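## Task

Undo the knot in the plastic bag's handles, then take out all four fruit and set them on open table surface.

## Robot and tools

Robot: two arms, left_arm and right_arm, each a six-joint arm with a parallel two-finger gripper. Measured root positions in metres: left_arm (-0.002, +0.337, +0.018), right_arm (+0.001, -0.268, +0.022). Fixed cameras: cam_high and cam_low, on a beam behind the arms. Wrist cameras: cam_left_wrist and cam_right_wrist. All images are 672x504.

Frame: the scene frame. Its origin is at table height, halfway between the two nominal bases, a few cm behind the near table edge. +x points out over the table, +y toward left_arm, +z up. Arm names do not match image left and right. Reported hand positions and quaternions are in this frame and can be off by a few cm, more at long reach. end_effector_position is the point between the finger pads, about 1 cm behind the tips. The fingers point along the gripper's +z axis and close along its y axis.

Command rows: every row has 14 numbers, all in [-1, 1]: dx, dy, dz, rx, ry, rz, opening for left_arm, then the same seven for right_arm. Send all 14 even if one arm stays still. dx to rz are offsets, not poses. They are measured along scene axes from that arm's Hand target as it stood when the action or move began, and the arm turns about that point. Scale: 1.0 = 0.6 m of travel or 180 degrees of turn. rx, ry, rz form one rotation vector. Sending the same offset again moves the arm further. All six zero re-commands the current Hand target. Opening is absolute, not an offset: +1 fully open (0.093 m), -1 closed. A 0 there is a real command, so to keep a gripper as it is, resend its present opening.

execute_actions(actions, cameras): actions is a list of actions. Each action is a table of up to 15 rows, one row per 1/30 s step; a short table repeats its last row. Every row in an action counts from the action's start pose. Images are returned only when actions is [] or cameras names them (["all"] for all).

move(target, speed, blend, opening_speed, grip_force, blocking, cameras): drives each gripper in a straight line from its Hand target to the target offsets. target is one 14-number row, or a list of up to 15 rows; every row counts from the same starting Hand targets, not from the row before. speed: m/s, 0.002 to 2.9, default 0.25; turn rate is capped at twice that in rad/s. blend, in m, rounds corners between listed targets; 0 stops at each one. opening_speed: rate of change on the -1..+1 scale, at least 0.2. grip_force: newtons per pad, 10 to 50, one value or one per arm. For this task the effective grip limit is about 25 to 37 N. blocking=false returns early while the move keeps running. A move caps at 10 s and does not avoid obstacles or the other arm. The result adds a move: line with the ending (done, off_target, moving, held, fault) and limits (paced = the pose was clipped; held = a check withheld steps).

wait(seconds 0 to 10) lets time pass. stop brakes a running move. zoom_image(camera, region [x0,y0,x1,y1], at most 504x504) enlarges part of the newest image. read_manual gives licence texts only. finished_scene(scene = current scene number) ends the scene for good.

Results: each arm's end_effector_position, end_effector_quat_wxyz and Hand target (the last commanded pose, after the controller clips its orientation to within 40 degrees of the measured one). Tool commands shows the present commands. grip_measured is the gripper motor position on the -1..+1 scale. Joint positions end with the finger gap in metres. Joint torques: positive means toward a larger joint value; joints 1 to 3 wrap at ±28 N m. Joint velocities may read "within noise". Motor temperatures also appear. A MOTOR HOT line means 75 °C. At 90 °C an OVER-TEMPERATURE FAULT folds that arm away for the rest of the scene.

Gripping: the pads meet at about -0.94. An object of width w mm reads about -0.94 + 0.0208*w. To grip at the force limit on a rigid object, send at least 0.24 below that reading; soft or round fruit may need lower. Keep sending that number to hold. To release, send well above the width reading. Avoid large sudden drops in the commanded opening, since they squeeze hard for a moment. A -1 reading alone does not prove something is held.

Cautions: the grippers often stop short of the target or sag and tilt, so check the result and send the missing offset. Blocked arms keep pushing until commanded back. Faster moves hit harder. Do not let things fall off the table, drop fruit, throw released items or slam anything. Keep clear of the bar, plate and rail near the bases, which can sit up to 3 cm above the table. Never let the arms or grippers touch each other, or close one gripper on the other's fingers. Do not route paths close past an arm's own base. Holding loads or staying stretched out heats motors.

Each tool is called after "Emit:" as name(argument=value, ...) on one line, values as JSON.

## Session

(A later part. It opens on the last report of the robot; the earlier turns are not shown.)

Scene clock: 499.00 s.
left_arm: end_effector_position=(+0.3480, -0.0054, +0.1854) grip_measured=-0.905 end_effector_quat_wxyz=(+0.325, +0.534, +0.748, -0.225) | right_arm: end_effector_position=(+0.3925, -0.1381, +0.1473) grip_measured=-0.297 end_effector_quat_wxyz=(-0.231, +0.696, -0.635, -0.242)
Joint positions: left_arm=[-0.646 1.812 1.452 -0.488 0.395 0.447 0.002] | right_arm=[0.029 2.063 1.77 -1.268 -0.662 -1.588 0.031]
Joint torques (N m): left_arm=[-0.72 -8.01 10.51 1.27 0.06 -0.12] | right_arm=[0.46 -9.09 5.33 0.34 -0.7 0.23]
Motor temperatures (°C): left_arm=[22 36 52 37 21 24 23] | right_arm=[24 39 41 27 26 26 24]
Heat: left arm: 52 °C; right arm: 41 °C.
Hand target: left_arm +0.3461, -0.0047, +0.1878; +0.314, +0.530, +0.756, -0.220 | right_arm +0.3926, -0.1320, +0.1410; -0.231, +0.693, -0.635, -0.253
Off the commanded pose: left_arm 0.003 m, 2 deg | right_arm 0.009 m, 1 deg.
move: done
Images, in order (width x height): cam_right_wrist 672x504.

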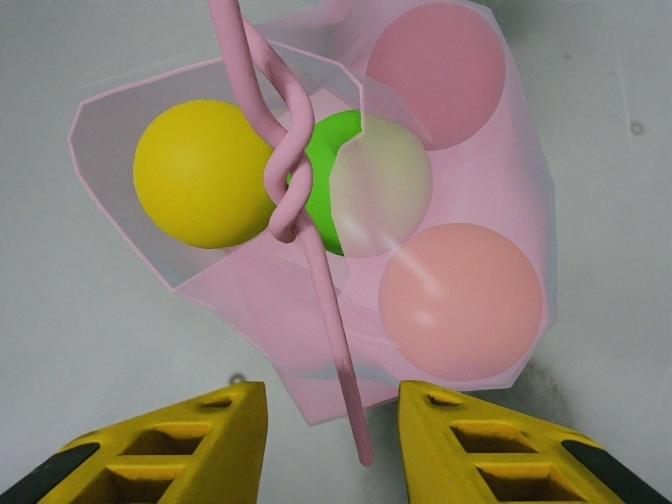

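Emit:
move(target=[0, 0, 0, 0, 0, 0, -1, -0.01, 0.0627, -0.0755, 0, 0, 0, -0.3], speed=0.08, cameras=["cam_right_wrist", "cam_left_wrist"])

Scene clock: 506.13 s.
left_arm: end_effector_position=(+0.3480, -0.0054, +0.1854) grip_measured=-0.905 end_effector_quat_wxyz=(+0.325, +0.534, +0.748, -0.225) | right_arm: end_effector_position=(+0.3884, -0.0992, +0.1057) grip_measured=-0.297 end_effector_quat_wxyz=(-0.236, +0.696, -0.633, -0.242)
Joint positions: left_arm=[-0.646 1.812 1.452 -0.488 0.395 0.447 0.002] | right_arm=[0.124 2.063 1.596 -1.013 -0.663 -1.469 0.031]
Joint torques (N m): left_arm=[-0.79 -8.06 10.48 1.28 0.08 -0.11] | right_arm=[0.46 -8.73 5.18 0.56 -0.66 0.22]
Heat: left arm: 53 °C; right arm: 41 °C.
Hand target: left_arm +0.3461, -0.0047, +0.1878; +0.314, +0.530, +0.756, -0.220 | right_arm +0.3866, -0.0943, +0.0958; -0.231, +0.693, -0.635, -0.253
Off the commanded pose: left_arm 0.003 m, 2 deg | right_arm 0.011 m, 1 deg.
move: off_target (right_arm)
Images, in order (width x height): cam_left_wrist 672x504, cam_right_wrist 672x504.

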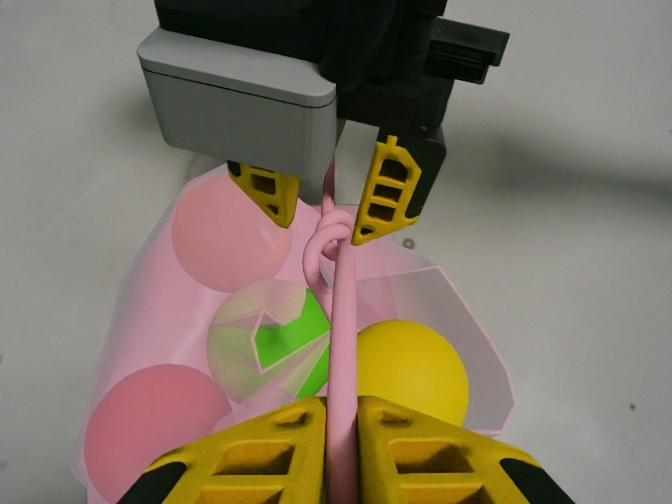

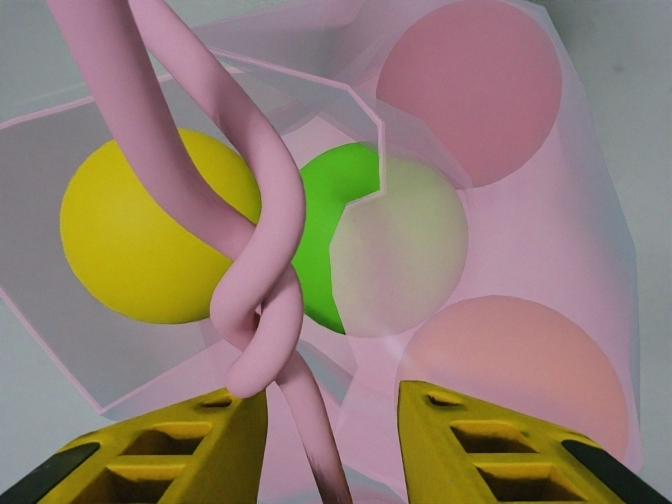

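Emit:
move(target=[0, 0, 0, 0, 0, 0, -1, 0, 0, 0, 0, 0, 0, -1], opening_speed=0.5, cameras=["cam_right_wrist", "cam_left_wrist"])

Scene clock: 512.27 s.
left_arm: end_effector_position=(+0.3480, -0.0054, +0.1854) grip_measured=-0.905 end_effector_quat_wxyz=(+0.325, +0.534, +0.748, -0.225) | right_arm: end_effector_position=(+0.3886, -0.0991, +0.1057) grip_measured=-0.894 end_effector_quat_wxyz=(-0.236, +0.696, -0.633, -0.241)
Joint positions: left_arm=[-0.646 1.812 1.452 -0.488 0.395 0.447 0.002] | right_arm=[0.124 2.063 1.596 -1.012 -0.663 -1.469 0.002]
Joint torques (N m): left_arm=[-0.69 -8.05 10.5 1.27 0.07 -0.1] | right_arm=[0.36 -8.79 5.19 0.52 -0.65 0.24]
Heat: left arm: 53 °C; right arm: 40 °C.
Hand target: left_arm +0.3461, -0.0047, +0.1878; +0.314, +0.530, +0.757, -0.219 | right_arm +0.3866, -0.0943, +0.0958; -0.232, +0.693, -0.635, -0.253
Off the commanded pose: left_arm 0.003 m, 2 deg | right_arm 0.011 m, 1 deg.
move: off_target (right_arm)
Images, in order (width x height): cam_left_wrist 672x504, cam_right_wrist 672x504.

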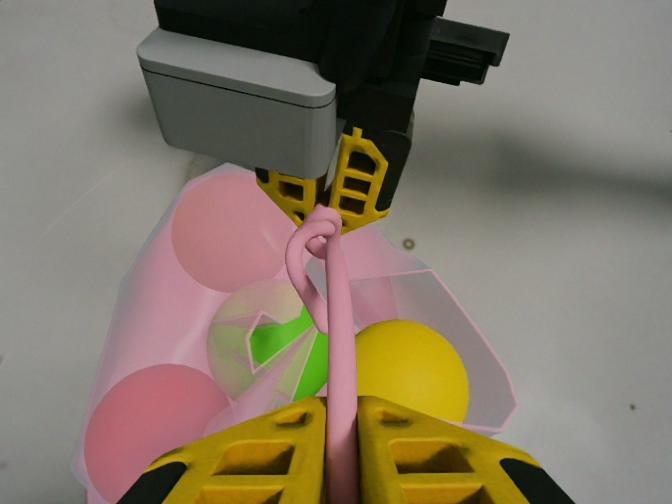

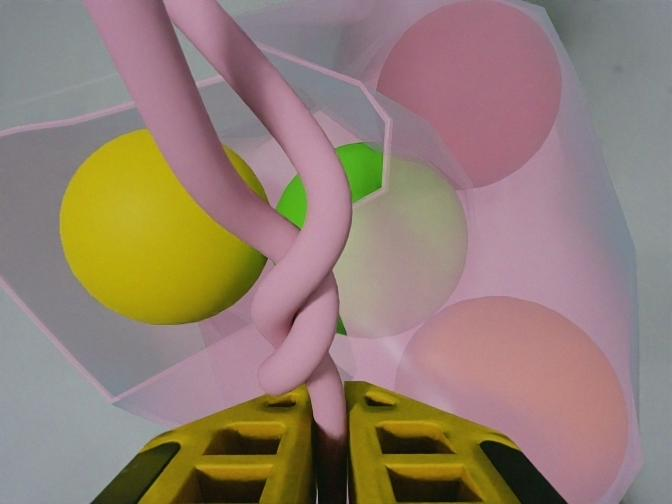

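Emit:
move(target=[0.0103, -0.021, -0.0237, 0, 0, 0, -1, 0, 0, 0, 0, 0, 0, -1], speed=0.05, cameras=["cam_right_wrist", "cam_left_wrist"])

Scene clock: 530.40 s.
left_arm: end_effector_position=(+0.3473, -0.0116, +0.1681) grip_measured=-0.905 end_effector_quat_wxyz=(+0.307, +0.534, +0.755, -0.224) | right_arm: end_effector_position=(+0.3887, -0.0991, +0.1057) grip_measured=-0.894 end_effector_quat_wxyz=(-0.236, +0.696, -0.633, -0.241)
Joint positions: left_arm=[-0.659 1.855 1.46 -0.488 0.386 0.435 0.002] | right_arm=[0.124 2.063 1.596 -1.012 -0.663 -1.469 0.002]
Joint torques (N m): left_arm=[-0.85 -7.57 10.74 1.69 0.11 -0.1] | right_arm=[0.46 -8.76 5.16 0.47 -0.65 0.24]
Heat: left arm: 53 °C; right arm: 41 °C.
Hand target: left_arm +0.3522, -0.0173, +0.1736; +0.314, +0.530, +0.756, -0.219 | right_arm +0.3866, -0.0943, +0.0958; -0.231, +0.693, -0.635, -0.253
Off the commanded pose: left_arm 0.009 m, 1 deg | right_arm 0.011 m, 1 deg.
move: off_target (right_arm)
Images, in order (width x height): cam_left_wrist 672x504, cam_right_wrist 672x504.

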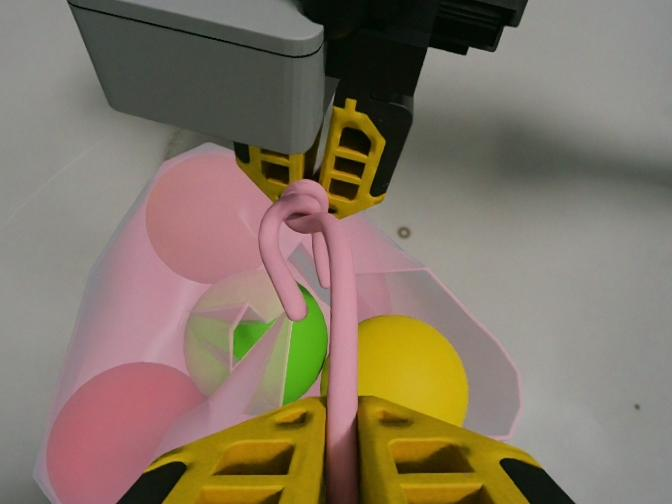

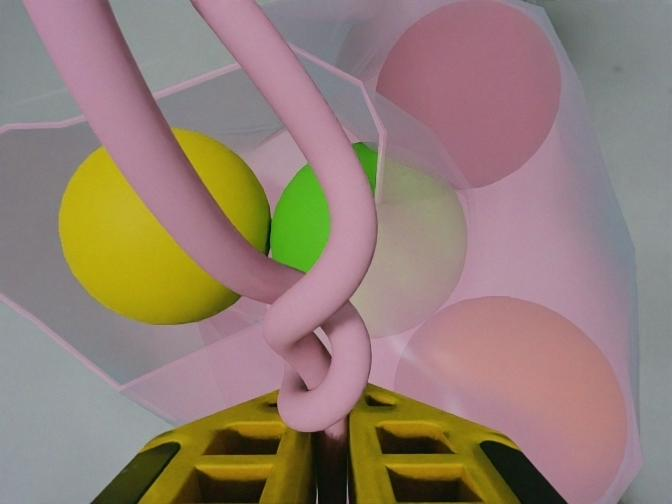

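Emit:
zoom_image(camera="cam_right_wrist", region=[220, 230, 420, 500])

Emit:
zoom_image(camera="cam_left_wrist", region=[210, 110, 430, 400])

Scaled by 1.867 from the camera's 672x504 image, which has a finer 960x720 frame.

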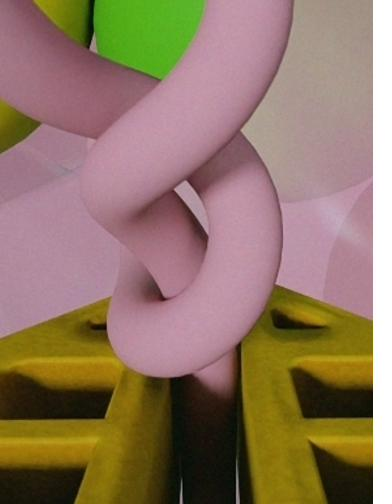

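Scaled by 1.738 from the camera's 672x504 image, which has a finer 960x720 frame.

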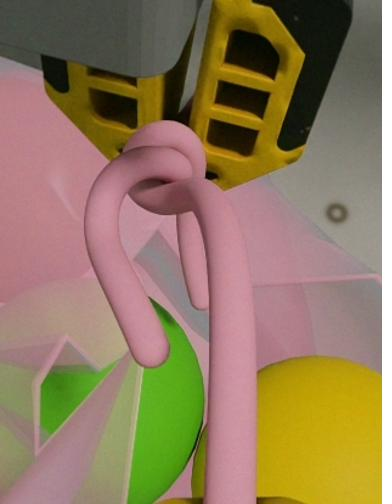

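Emit:
move(target=[0.02, -0.0267, -0.02, 0, 0, 0, -1, 0, 0, 0, 0, 0, 0, -1], speed=0.05, cameras=["cam_right_wrist", "cam_left_wrist"])

Scene clock: 546.30 s.
left_arm: end_effector_position=(+0.3566, -0.0248, +0.1547) grip_measured=-0.905 end_effector_quat_wxyz=(+0.297, +0.534, +0.759, -0.224) | right_arm: end_effector_position=(+0.3887, -0.0991, +0.1057) grip_measured=-0.894 end_effector_quat_wxyz=(-0.236, +0.696, -0.633, -0.241)
Joint positions: left_arm=[-0.67 1.934 1.522 -0.488 0.378 0.425 0.002] | right_arm=[0.124 2.063 1.596 -1.011 -0.663 -1.469 0.002]
Joint torques (N m): left_arm=[-0.92 -7.97 10.44 1.88 0.09 -0.11] | right_arm=[0.36 -8.75 5.12 0.52 -0.67 0.24]
Motor temperatures (°C): left_arm=[22 37 55 38 21 24 23] | right_arm=[24 42 39 26 26 26 24]
Heat: left arm: 55 °C; right arm: 42 °C.
Hand target: left_arm +0.3643, -0.0332, +0.1615; +0.314, +0.530, +0.757, -0.219 | right_arm +0.3866, -0.0943, +0.0958; -0.231, +0.693, -0.635, -0.253
Off the commanded pose: left_arm 0.013 m, 2 deg | right_arm 0.011 m, 2 deg.
move: off_target (left_arm, right_arm)
Images, in order (width x height): cam_left_wrist 672x504, cam_right_wrist 672x504.

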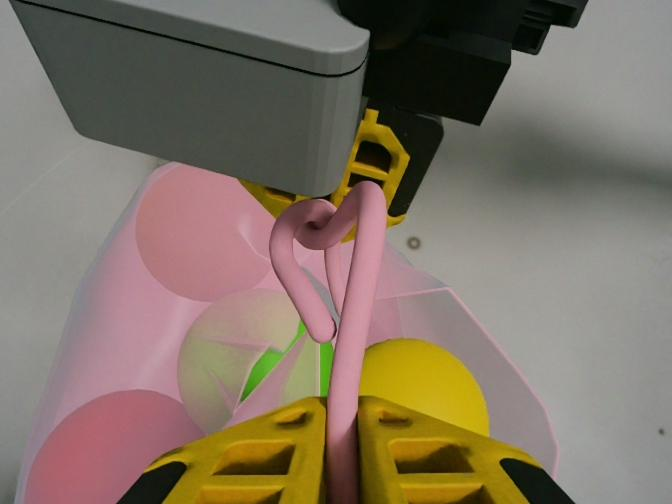

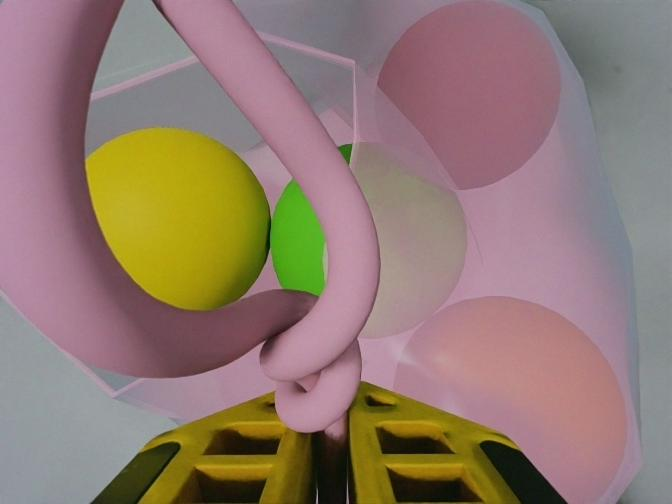

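Emit:
move(target=[0, 0, 0, 0, 0, 0, -1, 0, 0, 0, 0, 0, 0, -0.4], opening_speed=0.8, cameras=["cam_right_wrist"])

Scene clock: 574.87 s.
left_arm: end_effector_position=(+0.3566, -0.0248, +0.1547) grip_measured=-0.905 end_effector_quat_wxyz=(+0.297, +0.534, +0.759, -0.224) | right_arm: end_effector_position=(+0.3887, -0.0991, +0.1057) grip_measured=-0.403 end_effector_quat_wxyz=(-0.236, +0.696, -0.633, -0.241)
Joint positions: left_arm=[-0.67 1.934 1.522 -0.488 0.378 0.425 0.002] | right_arm=[0.124 2.063 1.596 -1.011 -0.663 -1.469 0.026]
Joint torques (N m): left_arm=[-0.85 -7.97 10.48 1.92 0.08 -0.11] | right_arm=[0.4 -8.72 5.07 0.5 -0.64 0.23]
Motor temperatures (°C): left_arm=[22 39 56 40 21 24 23] | right_arm=[24 42 38 26 26 26 25]
Heat: left arm: 56 °C; right arm: 42 °C.
Hand target: left_arm +0.3643, -0.0332, +0.1615; +0.314, +0.530, +0.757, -0.219 | right_arm +0.3866, -0.0943, +0.0958; -0.231, +0.693, -0.635, -0.253
Off the commanded pose: left_arm 0.013 m, 2 deg | right_arm 0.011 m, 2 deg.
move: off_target (left_arm, right_arm)
Images, in order (width x height): cam_right_wrist 672x504.

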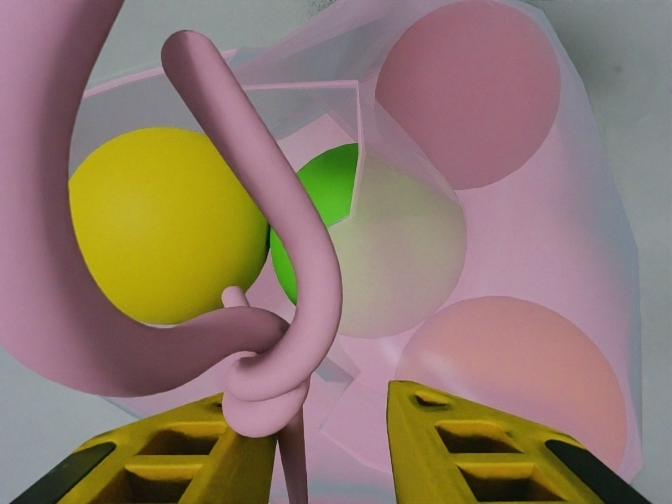

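Emit:
move(target=[0, 0, 0, 0, 0, 0, -1, 0.004, -0.05, 0.085, 0, 0, 0, -0.4], speed=0.1, cameras=["cam_right_wrist", "cam_left_wrist"])

Scene clock: 578.70 s.
left_arm: end_effector_position=(+0.3567, -0.0247, +0.1547) grip_measured=-0.905 end_effector_quat_wxyz=(+0.297, +0.534, +0.760, -0.224) | right_arm: end_effector_position=(+0.3860, -0.1256, +0.1367) grip_measured=-0.402 end_effector_quat_wxyz=(-0.220, +0.691, -0.641, -0.253)
Joint positions: left_arm=[-0.67 1.934 1.522 -0.488 0.378 0.425 0.002] | right_arm=[0.061 2.063 1.726 -1.23 -0.663 -1.541 0.026]
Joint torques (N m): left_arm=[-0.85 -7.95 10.5 1.9 0.08 -0.11] | right_arm=[-0.51 -10.81 8.55 0.02 -0.68 0.04]
Motor temperatures (°C): left_arm=[22 39 56 40 21 24 23] | right_arm=[24 43 38 26 26 26 24]
Heat: left arm: 56 °C; right arm: 43 °C.
Hand target: left_arm +0.3644, -0.0332, +0.1615; +0.314, +0.530, +0.757, -0.219 | right_arm +0.3890, -0.1243, +0.1467; -0.231, +0.693, -0.635, -0.253
Off the commanded pose: left_arm 0.013 m, 2 deg | right_arm 0.011 m, 2 deg.
move: off_target (left_arm, right_arm)
Images, in order (width x height): cam_left_wrist 672x504, cam_right_wrist 672x504.

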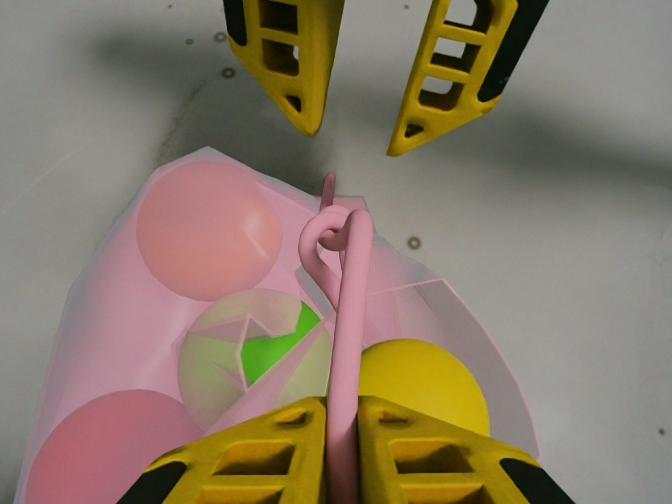

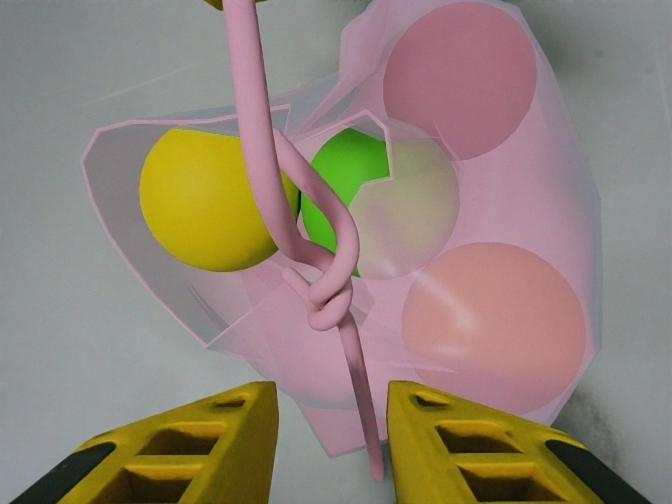

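Emit:
zoom_image(camera="cam_right_wrist", region=[210, 90, 410, 350])

Scaled by 1.938 from the camera's 672x504 image, which has a finer 960x720 frame.

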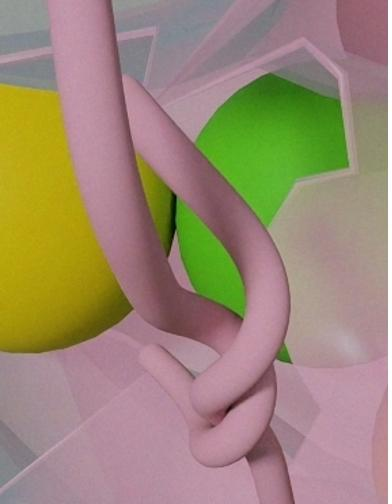

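Emit:
move(target=[[0, 0, 0, 0, 0, 0, -1, 0.01, 0.0317, 0.0258, 0, 0, 0, -0.55]], speed=0.1, cameras=["cam_right_wrist"])

Scene clock: 600.73 s.
left_arm: end_effector_position=(+0.3567, -0.0247, +0.1547) grip_measured=-0.905 end_effector_quat_wxyz=(+0.297, +0.534, +0.760, -0.224) | right_arm: end_effector_position=(+0.3942, -0.1105, +0.1605) grip_measured=-0.548 end_effector_quat_wxyz=(-0.233, +0.696, -0.635, -0.243)
Joint positions: left_arm=[-0.67 1.934 1.522 -0.488 0.378 0.425 0.002] | right_arm=[0.097 2.063 1.818 -1.261 -0.663 -1.502 0.019]
Joint torques (N m): left_arm=[-0.9 -7.97 10.45 1.9 0.06 -0.12] | right_arm=[0.4 -9.16 8.57 0.12 -0.62 0.25]
Motor temperatures (°C): left_arm=[22 40 57 41 21 24 23] | right_arm=[24 45 39 26 26 26 24]
Heat: left arm: 57 °C; right arm: 45 °C.
Hand target: left_arm +0.3644, -0.0332, +0.1615; +0.314, +0.530, +0.757, -0.219 | right_arm +0.3950, -0.1053, +0.1622; -0.231, +0.693, -0.635, -0.253
Off the commanded pose: left_arm 0.013 m, 2 deg | right_arm 0.006 m, 1 deg.
move: off_target (left_arm)
Images, in order (width x height): cam_right_wrist 672x504.

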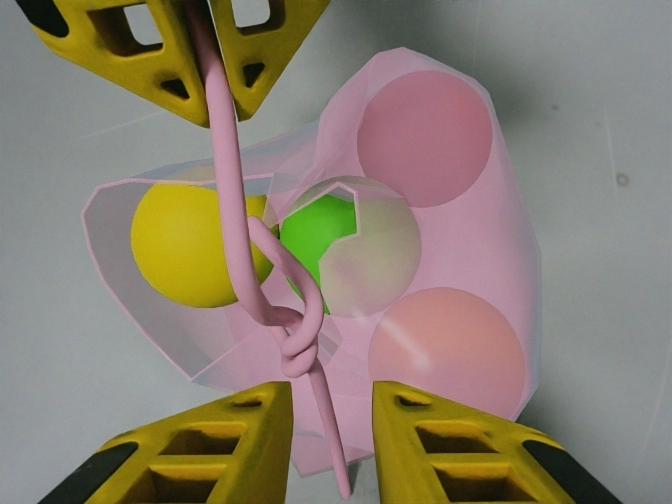

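Emit:
move(target=[0, 0, 0, 0, 0, 0, -1, -0.0075, 0.0567, -0.076, 0, 0, 0, -0.55], speed=0.06, cameras=["cam_right_wrist", "cam_left_wrist"])

Scene clock: 610.83 s.
left_arm: end_effector_position=(+0.3569, -0.0246, +0.1546) grip_measured=-0.905 end_effector_quat_wxyz=(+0.298, +0.533, +0.760, -0.223) | right_arm: end_effector_position=(+0.3916, -0.0765, +0.1282) grip_measured=-0.548 end_effector_quat_wxyz=(-0.238, +0.695, -0.633, -0.244)
Joint positions: left_arm=[-0.67 1.934 1.522 -0.488 0.376 0.424 0.002] | right_arm=[0.177 2.063 1.681 -1.054 -0.663 -1.4 0.019]
Joint torques (N m): left_arm=[-0.85 -7.94 10.44 1.89 0.1 -0.11] | right_arm=[0.62 -8.81 5.34 0.58 -0.6 0.21]
Motor temperatures (°C): left_arm=[22 40 57 41 21 24 23] | right_arm=[24 45 40 25 26 26 24]
Heat: left arm: 57 °C; right arm: 45 °C.
Hand target: left_arm +0.3643, -0.0332, +0.1615; +0.314, +0.530, +0.757, -0.219 | right_arm +0.3904, -0.0712, +0.1166; -0.231, +0.693, -0.635, -0.253
Off the commanded pose: left_arm 0.013 m, 2 deg | right_arm 0.013 m, 1 deg.
move: off_target (left_arm, right_arm)
Images, in order (width x height): cam_left_wrist 672x504, cam_right_wrist 672x504.

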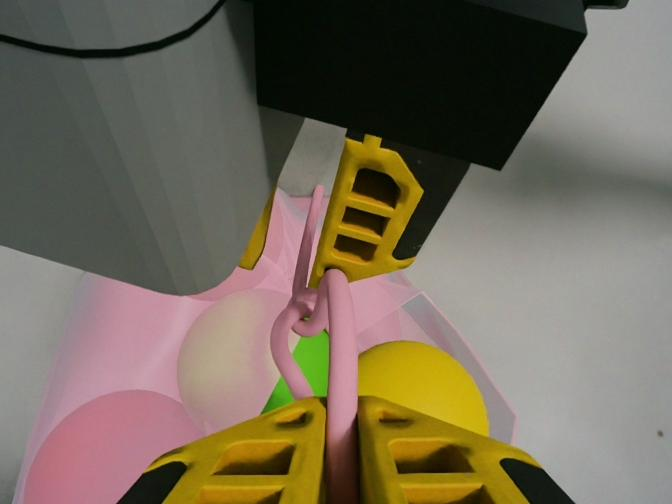

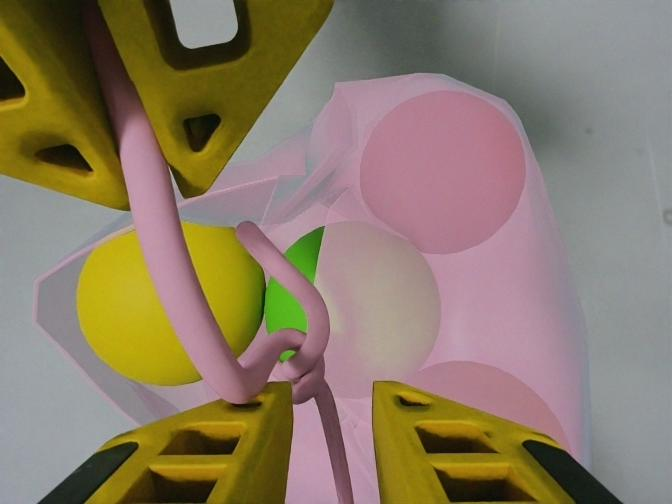

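Emit:
move(target=[-0.042, 0, -0.008, 0, 0, 0, -1, 0, -0.04, 0.09, 0, 0, 0, -0.55], speed=0.08, cameras=["cam_right_wrist", "cam_left_wrist"])

Scene clock: 626.33 s.
left_arm: end_effector_position=(+0.3360, -0.0294, +0.1428) grip_measured=-0.905 end_effector_quat_wxyz=(+0.286, +0.535, +0.763, -0.222) | right_arm: end_effector_position=(+0.3883, -0.0961, +0.1613) grip_measured=-0.548 end_effector_quat_wxyz=(-0.221, +0.691, -0.640, -0.251)
Joint positions: left_arm=[-0.712 1.907 1.45 -0.456 0.352 0.393 0.002] | right_arm=[0.135 2.063 1.821 -1.263 -0.659 -1.448 0.019]
Joint torques (N m): left_arm=[-0.79 -11.04 6.67 2.1 0.08 -0.11] | right_arm=[-0.7 -10.69 8.64 0.15 -0.67 0.04]
Motor temperatures (°C): left_arm=[22 40 57 41 21 24 23] | right_arm=[24 44 39 26 26 26 24]
Heat: left arm: 57 °C; right arm: 44 °C.
Hand target: left_arm +0.3391, -0.0333, +0.1568; +0.314, +0.530, +0.756, -0.219 | right_arm +0.3905, -0.0953, +0.1706; -0.231, +0.693, -0.635, -0.253
Off the commanded pose: left_arm 0.015 m, 3 deg | right_arm 0.010 m, 1 deg.
move: off_target (left_arm)
Images, in order (width x height): cam_left_wrist 672x504, cam_right_wrist 672x504.

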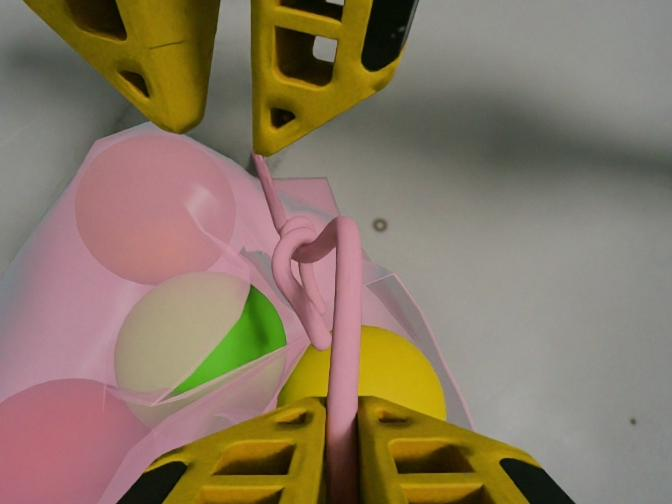

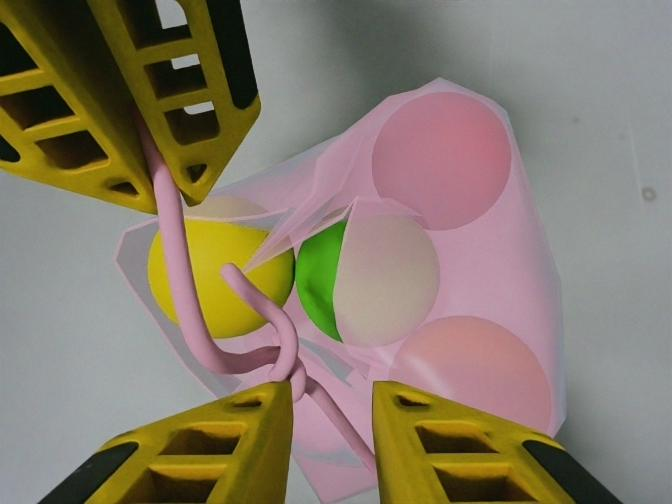

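Emit:
move(target=[[0, 0, 0, 0, 0, 0, -1, -0.0442, 0.0067, -0.02, 0, 0, 0, -0.55], [0, 0, 0, 0, 0, 0, -1, -0.0525, 0.0655, -0.113, 0, 0, 0, -0.55]], speed=[0.1, 0.06], blend=[0.01, 0], cameras=["cam_right_wrist", "cam_left_wrist"])

Scene clock: 645.87 s.
left_arm: end_effector_position=(+0.3387, -0.0167, +0.1312) grip_measured=-0.905 end_effector_quat_wxyz=(+0.277, +0.527, +0.778, -0.200) | right_arm: end_effector_position=(+0.3679, -0.0717, +0.1048) grip_measured=-0.548 end_effector_quat_wxyz=(-0.238, +0.677, -0.645, -0.262)
Joint positions: left_arm=[-0.702 1.902 1.42 -0.46 0.31 0.39 0.002] | right_arm=[0.191 2.001 1.482 -0.908 -0.69 -1.334 0.019]
Joint torques (N m): left_arm=[-1.58 -10.88 8.8 2.13 0.53 -0.06] | right_arm=[4.59 -11.1 4.44 0.65 -0.29 0.28]
Heat: left arm: 53 °C; right arm: 46 °C.
Hand target: left_arm +0.3390, -0.0333, +0.1569; +0.314, +0.530, +0.756, -0.220 | right_arm +0.3589, -0.0560, +0.1027; -0.231, +0.693, -0.635, -0.253
Off the commanded pose: left_arm 0.030 m, 5 deg | right_arm 0.018 m, 3 deg.
move: off_target (left_arm, right_arm)
Images, in order (width x height): cam_left_wrist 672x504, cam_right_wrist 672x504.

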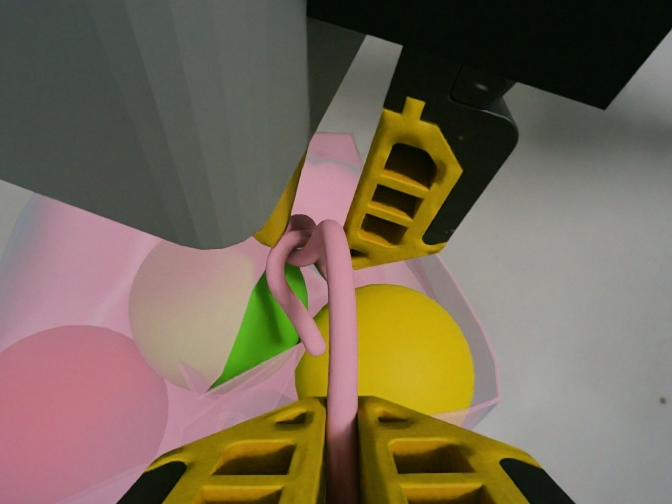

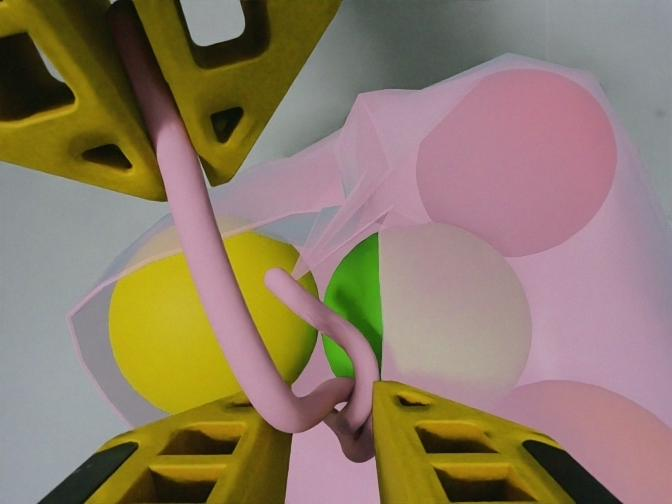

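Emit:
move(target=[0, 0, 0, 0, 0, 0, -1, 0.0117, -0.095, 0.09, 0, 0, 0, -0.55], speed=0.08, cameras=["cam_right_wrist", "cam_left_wrist", "cam_high"])

Scene clock: 653.70 s.
left_arm: end_effector_position=(+0.3360, -0.0218, +0.1333) grip_measured=-0.905 end_effector_quat_wxyz=(+0.281, +0.531, +0.773, -0.205) | right_arm: end_effector_position=(+0.3621, -0.1106, +0.1356) grip_measured=-0.548 end_effector_quat_wxyz=(-0.213, +0.683, -0.643, -0.274)
Joint positions: left_arm=[-0.712 1.901 1.42 -0.45 0.316 0.389 0.002] | right_arm=[0.099 2 1.618 -1.193 -0.687 -1.493 0.019]
Joint torques (N m): left_arm=[-0.84 -10.73 8.95 2.03 0.47 -0.06] | right_arm=[-0.54 -13.61 8.43 0.04 -0.48 0.02]
Motor temperatures (°C): left_arm=[22 41 52 41 21 24 23] | right_arm=[24 47 40 26 26 26 24]
Heat: left arm: 52 °C; right arm: 47 °C.
Hand target: left_arm +0.3390, -0.0333, +0.1568; +0.314, +0.530, +0.756, -0.220 | right_arm +0.3660, -0.1130, +0.1569; -0.232, +0.693, -0.634, -0.253
Off the commanded pose: left_arm 0.026 m, 5 deg | right_arm 0.022 m, 3 deg.
move: off_target (left_arm, right_arm)
Images, in order (width x height): cam_high 672x504, cam_left_wrist 672x504, cam_right_wrist 672x504.

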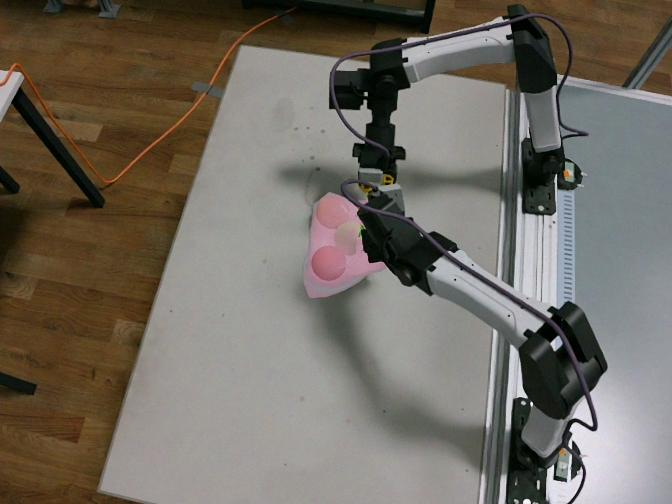

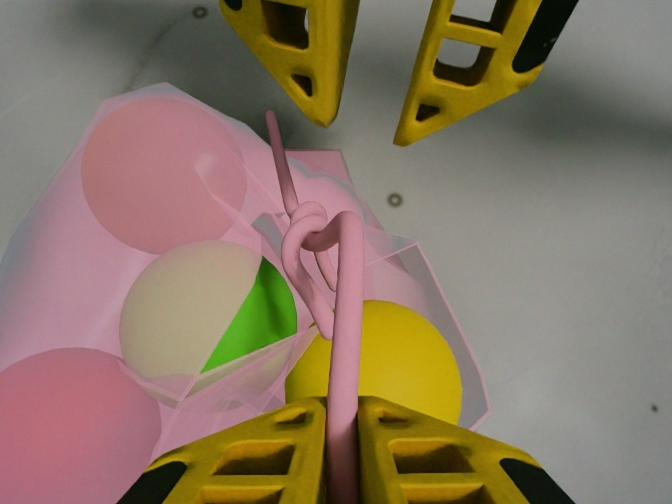

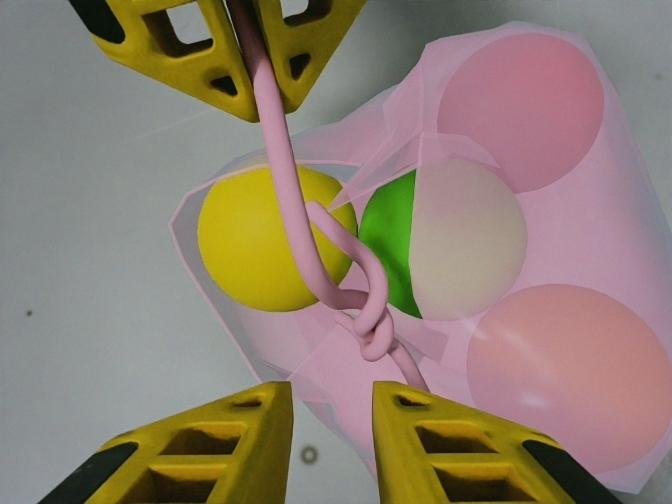

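Emit:
move(target=[-0.042, 0.008, 0, 0, 0, 0, -1, 0, -0.035, 0.0, 0.144, 0.012, 0, -0.55], speed=0.1, cameras=["cam_right_wrist", "cam_left_wrist"])

Scene clock: 708.63 s.
left_arm: end_effector_position=(+0.3131, -0.0232, +0.1433) grip_measured=-0.905 end_effector_quat_wxyz=(+0.288, +0.534, +0.765, -0.215) | right_arm: end_effector_position=(+0.3663, -0.1342, +0.1610) grip_measured=-0.548 end_effector_quat_wxyz=(-0.369, +0.628, -0.565, -0.388)
Joint positions: left_arm=[-0.746 1.824 1.342 -0.422 0.316 0.366 0.002] | right_arm=[-0.081 2.068 1.593 -1.315 -1.097 -1.852 0.019]
Joint torques (N m): left_arm=[-0.85 -10.22 6.53 2.16 0.19 -0.11] | right_arm=[-0.75 -8.28 5.61 -0.26 -0.9 0.02]
Motor temperatures (°C): left_arm=[22 45 50 41 22 24 23] | right_arm=[24 55 42 25 26 26 24]
Heat: left arm: 50 °C; right arm: 55 °C.
Hand target: left_arm +0.3139, -0.0284, +0.1568; +0.314, +0.530, +0.756, -0.220 | right_arm +0.3660, -0.1340, +0.1568; -0.369, +0.618, -0.566, -0.402
Off the commanded pose: left_arm 0.014 m, 3 deg | right_arm 0.004 m, 2 deg.
move: off_target (left_arm)
Images, in order (width x height): cam_left_wrist 672x504, cam_right_wrist 672x504.

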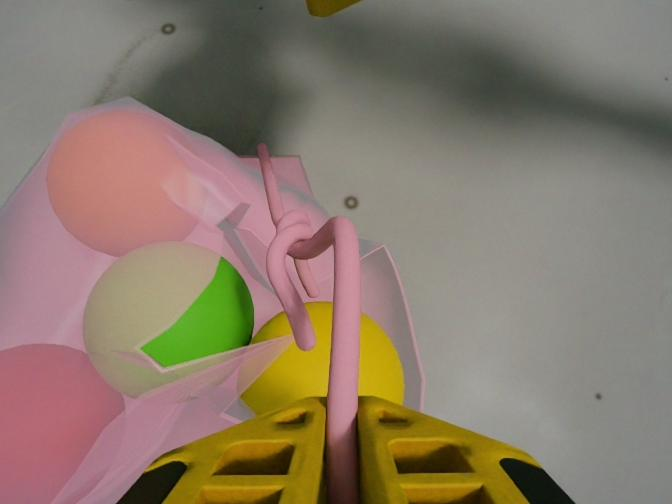

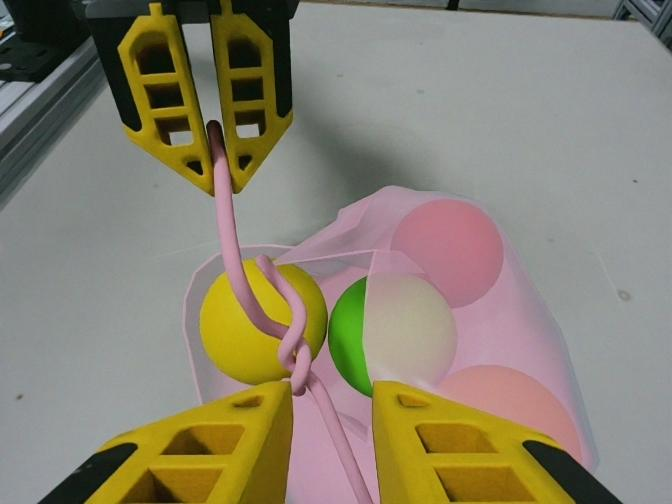

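Emit:
move(target=[0.008, 0, 0.06, 0, 0, 0, -1, 0, 0, 0, 0, 0, 0, -0.55], speed=0.08, cameras=["cam_right_wrist", "cam_left_wrist"])

Scene clock: 721.93 s.
left_arm: end_effector_position=(+0.3224, -0.0310, +0.1801) grip_measured=-0.905 end_effector_quat_wxyz=(+0.316, +0.532, +0.754, -0.219) | right_arm: end_effector_position=(+0.3661, -0.1342, +0.1610) grip_measured=-0.548 end_effector_quat_wxyz=(-0.369, +0.628, -0.565, -0.388)
Joint positions: left_arm=[-0.746 1.808 1.434 -0.467 0.316 0.366 0.002] | right_arm=[-0.081 2.068 1.593 -1.316 -1.097 -1.853 0.019]
Joint torques (N m): left_arm=[-0.35 -9.81 10.28 1.23 0.24 -0.06] | right_arm=[-0.84 -8.2 5.55 -0.28 -0.91 -0.02]
Heat: left arm: 50 °C; right arm: 52 °C.
Hand target: left_arm +0.3187, -0.0285, +0.1928; +0.314, +0.530, +0.756, -0.220 | right_arm +0.3660, -0.1340, +0.1568; -0.369, +0.618, -0.566, -0.402
Off the commanded pose: left_arm 0.013 m, 0 deg | right_arm 0.004 m, 2 deg.
move: off_target (left_arm)
Images, in order (width x height): cam_left_wrist 672x504, cam_right_wrist 672x504.

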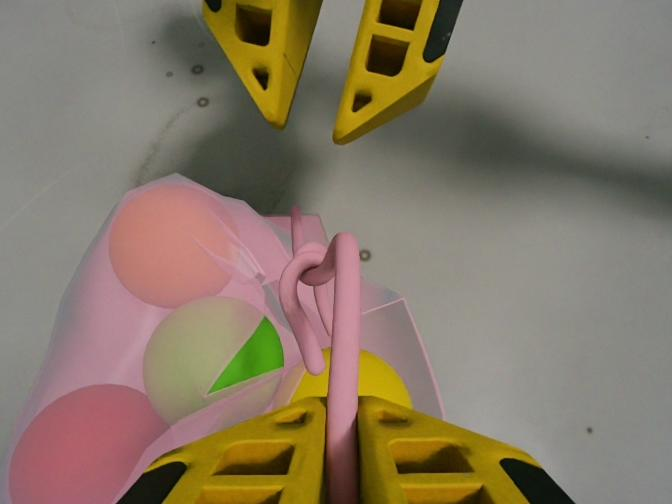

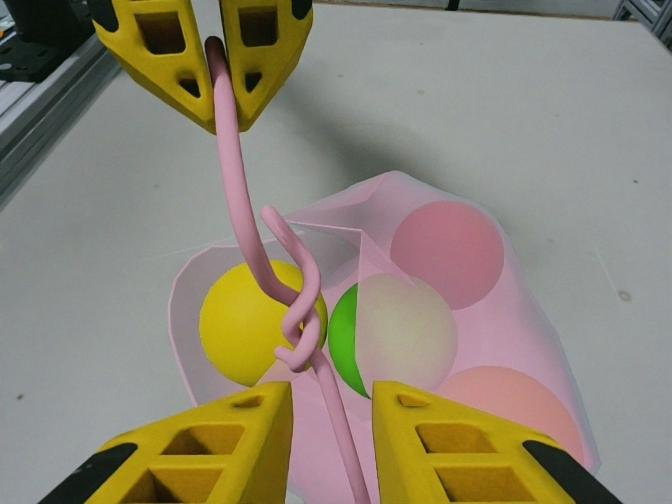

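Emit:
zoom_image(camera="cam_right_wrist", region=[200, 180, 400, 400])

Scaled by 2.291 from the camera's 672x504 image, which has a finer 960x720 frame.

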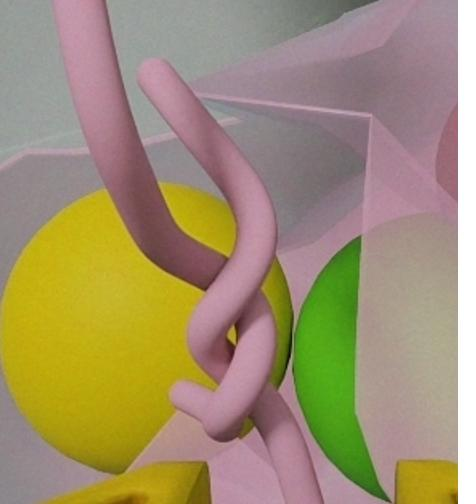

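Emit:
move(target=[0, 0, 0, 0, 0, 0, -1, -0.0127, 0.0483, -0.0283, 0, 0, 0, -0.55], speed=0.08, cameras=["cam_right_wrist"])

Scene clock: 763.47 s.
left_arm: end_effector_position=(+0.3224, -0.0309, +0.1801) grip_measured=-0.905 end_effector_quat_wxyz=(+0.316, +0.532, +0.754, -0.218) | right_arm: end_effector_position=(+0.3602, -0.1089, +0.1305) grip_measured=-0.548 end_effector_quat_wxyz=(-0.358, +0.619, -0.572, -0.402)
Joint positions: left_arm=[-0.746 1.808 1.434 -0.468 0.316 0.366 0.002] | right_arm=[-0.015 2.068 1.465 -1.099 -1.112 -1.706 0.019]
Joint torques (N m): left_arm=[-0.35 -9.8 10.3 1.31 0.23 -0.06] | right_arm=[0.38 -12.31 4.57 0.09 -0.89 0.23]
Motor temperatures (°C): left_arm=[22 46 57 39 21 24 23] | right_arm=[24 47 38 24 27 26 24]
Heat: left arm: 57 °C; right arm: 47 °C.
Hand target: left_arm +0.3187, -0.0285, +0.1928; +0.314, +0.530, +0.756, -0.220 | right_arm +0.3583, -0.1050, +0.1399; -0.369, +0.618, -0.566, -0.402
Off the commanded pose: left_arm 0.014 m, 0 deg | right_arm 0.010 m, 1 deg.
move: off_target (left_arm)
Images, in order (width x height): cam_right_wrist 672x504.

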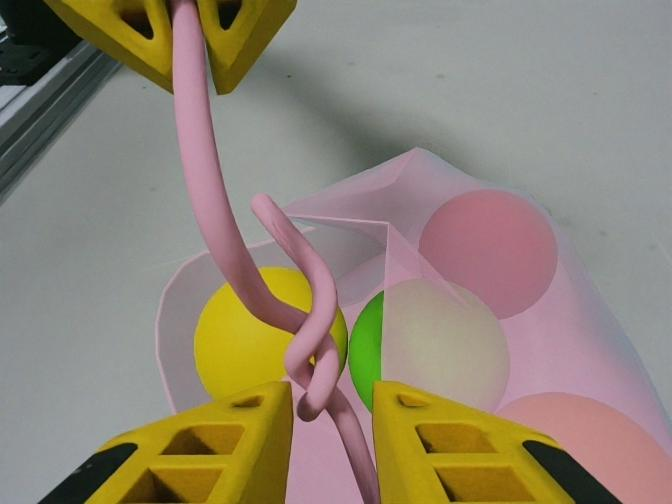

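Emit:
move(target=[-0.07, -0.015, -0.0167, 0, 0, 0, -1, 0, -0.038, 0.082, -0.166, -0.015, -0.004, -0.55], speed=0.1, cameras=["cam_right_wrist", "cam_left_wrist"])

Scene clock: 779.60 s.
left_arm: end_effector_position=(+0.2766, -0.0357, +0.1726) grip_measured=-0.905 end_effector_quat_wxyz=(+0.294, +0.536, +0.761, -0.219) | right_arm: end_effector_position=(+0.3586, -0.1288, +0.1683) grip_measured=-0.548 end_effector_quat_wxyz=(-0.201, +0.691, -0.650, -0.246)
Joint positions: left_arm=[-0.838 1.73 1.33 -0.468 0.266 0.295 0.002] | right_arm=[0.076 1.955 1.71 -1.33 -0.626 -1.515 0.019]
Joint torques (N m): left_arm=[-0.87 -9.66 6.67 2.07 -0.01 -0.12] | right_arm=[0.69 -13 8.49 0.03 -0.36 0.23]
Motor temperatures (°C): left_arm=[22 46 57 39 21 24 23] | right_arm=[24 50 38 24 27 26 24]
Heat: left arm: 57 °C; right arm: 50 °C.
Hand target: left_arm +0.2767, -0.0374, +0.1827; +0.314, +0.530, +0.756, -0.219 | right_arm +0.3584, -0.1279, +0.1890; -0.213, +0.698, -0.646, -0.225
Off the commanded pose: left_arm 0.010 m, 2 deg | right_arm 0.021 m, 3 deg.
move: off_target (right_arm)
Images, in order (width x height): cam_left_wrist 672x504, cam_right_wrist 672x504.

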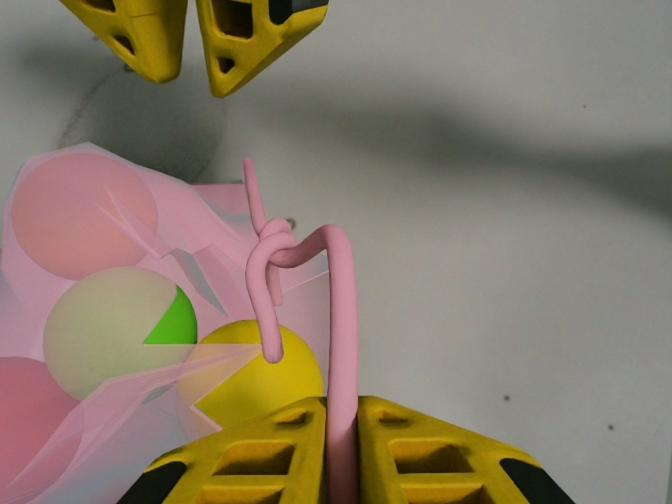

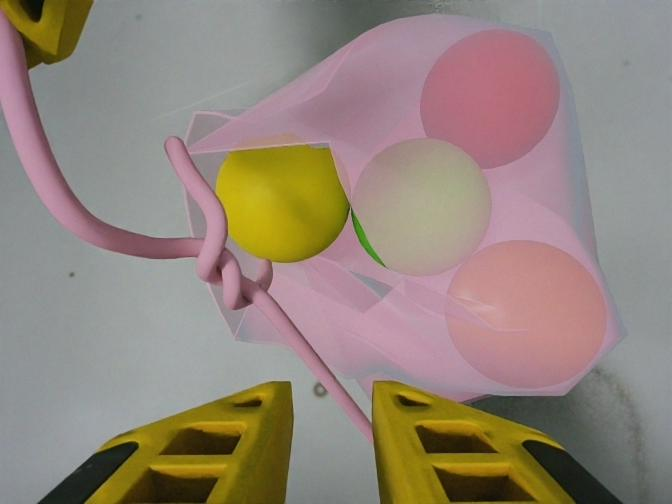

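Emit:
zoom_image(camera="cam_right_wrist", region=[140, 110, 340, 340])

Scaled by 2.191 from the camera's 672x504 image, which has a finer 960x720 frame.

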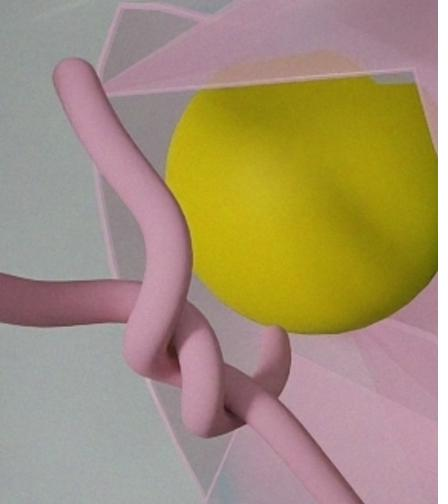

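Emit:
move(target=[0, 0, 0, 0, 0, 0, -1, -0.0457, 0.015, -0.018, 0.1567, 0.0359, 0.0856, -0.5], speed=0.1, cameras=["cam_right_wrist", "cam_left_wrist"])

Scene clock: 833.93 s.
left_arm: end_effector_position=(+0.2766, -0.0357, +0.1726) grip_measured=-0.905 end_effector_quat_wxyz=(+0.293, +0.536, +0.761, -0.219) | right_arm: end_effector_position=(+0.3328, -0.1187, +0.1831) grip_measured=-0.502 end_effector_quat_wxyz=(-0.330, +0.698, -0.501, -0.391)
Joint positions: left_arm=[-0.838 1.73 1.33 -0.468 0.266 0.295 0.002] | right_arm=[-0.015 2.05 1.675 -1.555 -1.012 -2.069 0.021]
Joint torques (N m): left_arm=[-0.88 -9.58 6.69 2.07 0 -0.11] | right_arm=[-0.88 -8.05 4.4 -0.53 -0.86 0.04]
Motor temperatures (°C): left_arm=[22 45 49 44 21 24 23] | right_arm=[24 61 40 24 26 26 24]
Heat: left arm: 49 °C; right arm: 61 °C.
Hand target: left_arm +0.2767, -0.0375, +0.1827; +0.314, +0.530, +0.757, -0.219 | right_arm +0.3310, -0.1189, +0.1782; -0.308, +0.691, -0.484, -0.440
Off the commanded pose: left_arm 0.010 m, 2 deg | right_arm 0.005 m, 7 deg.
joint sent to its limit (right arm) — joint 4 (wrist pitch), lower limit. The joint targets are off in orientation, not in position.
move: off_target (right_arm)
Images, in order (width x height): cam_left_wrist 672x504, cam_right_wrist 672x504.

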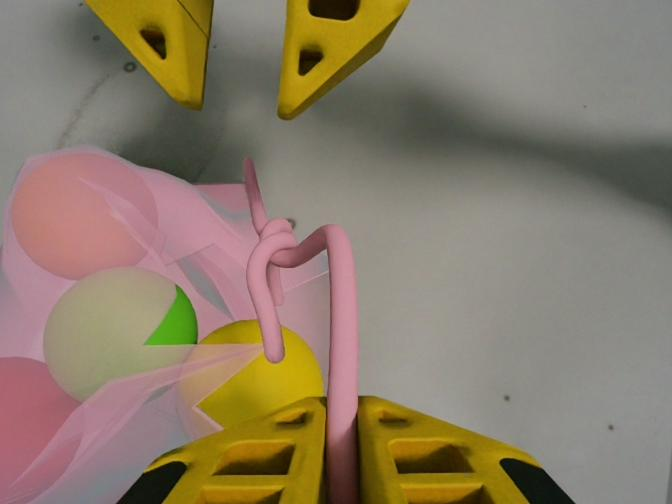

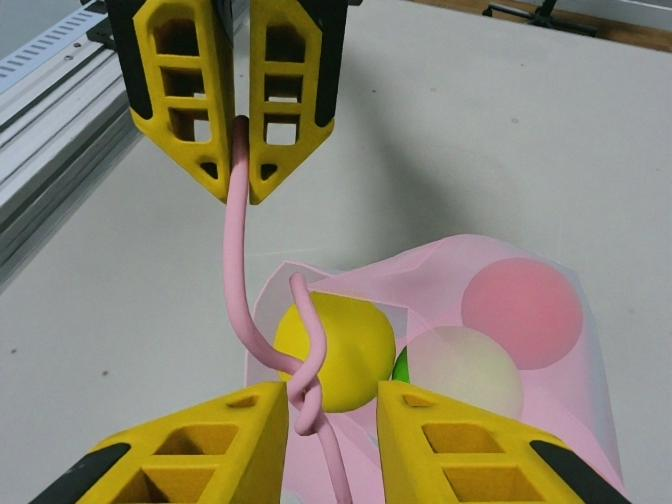

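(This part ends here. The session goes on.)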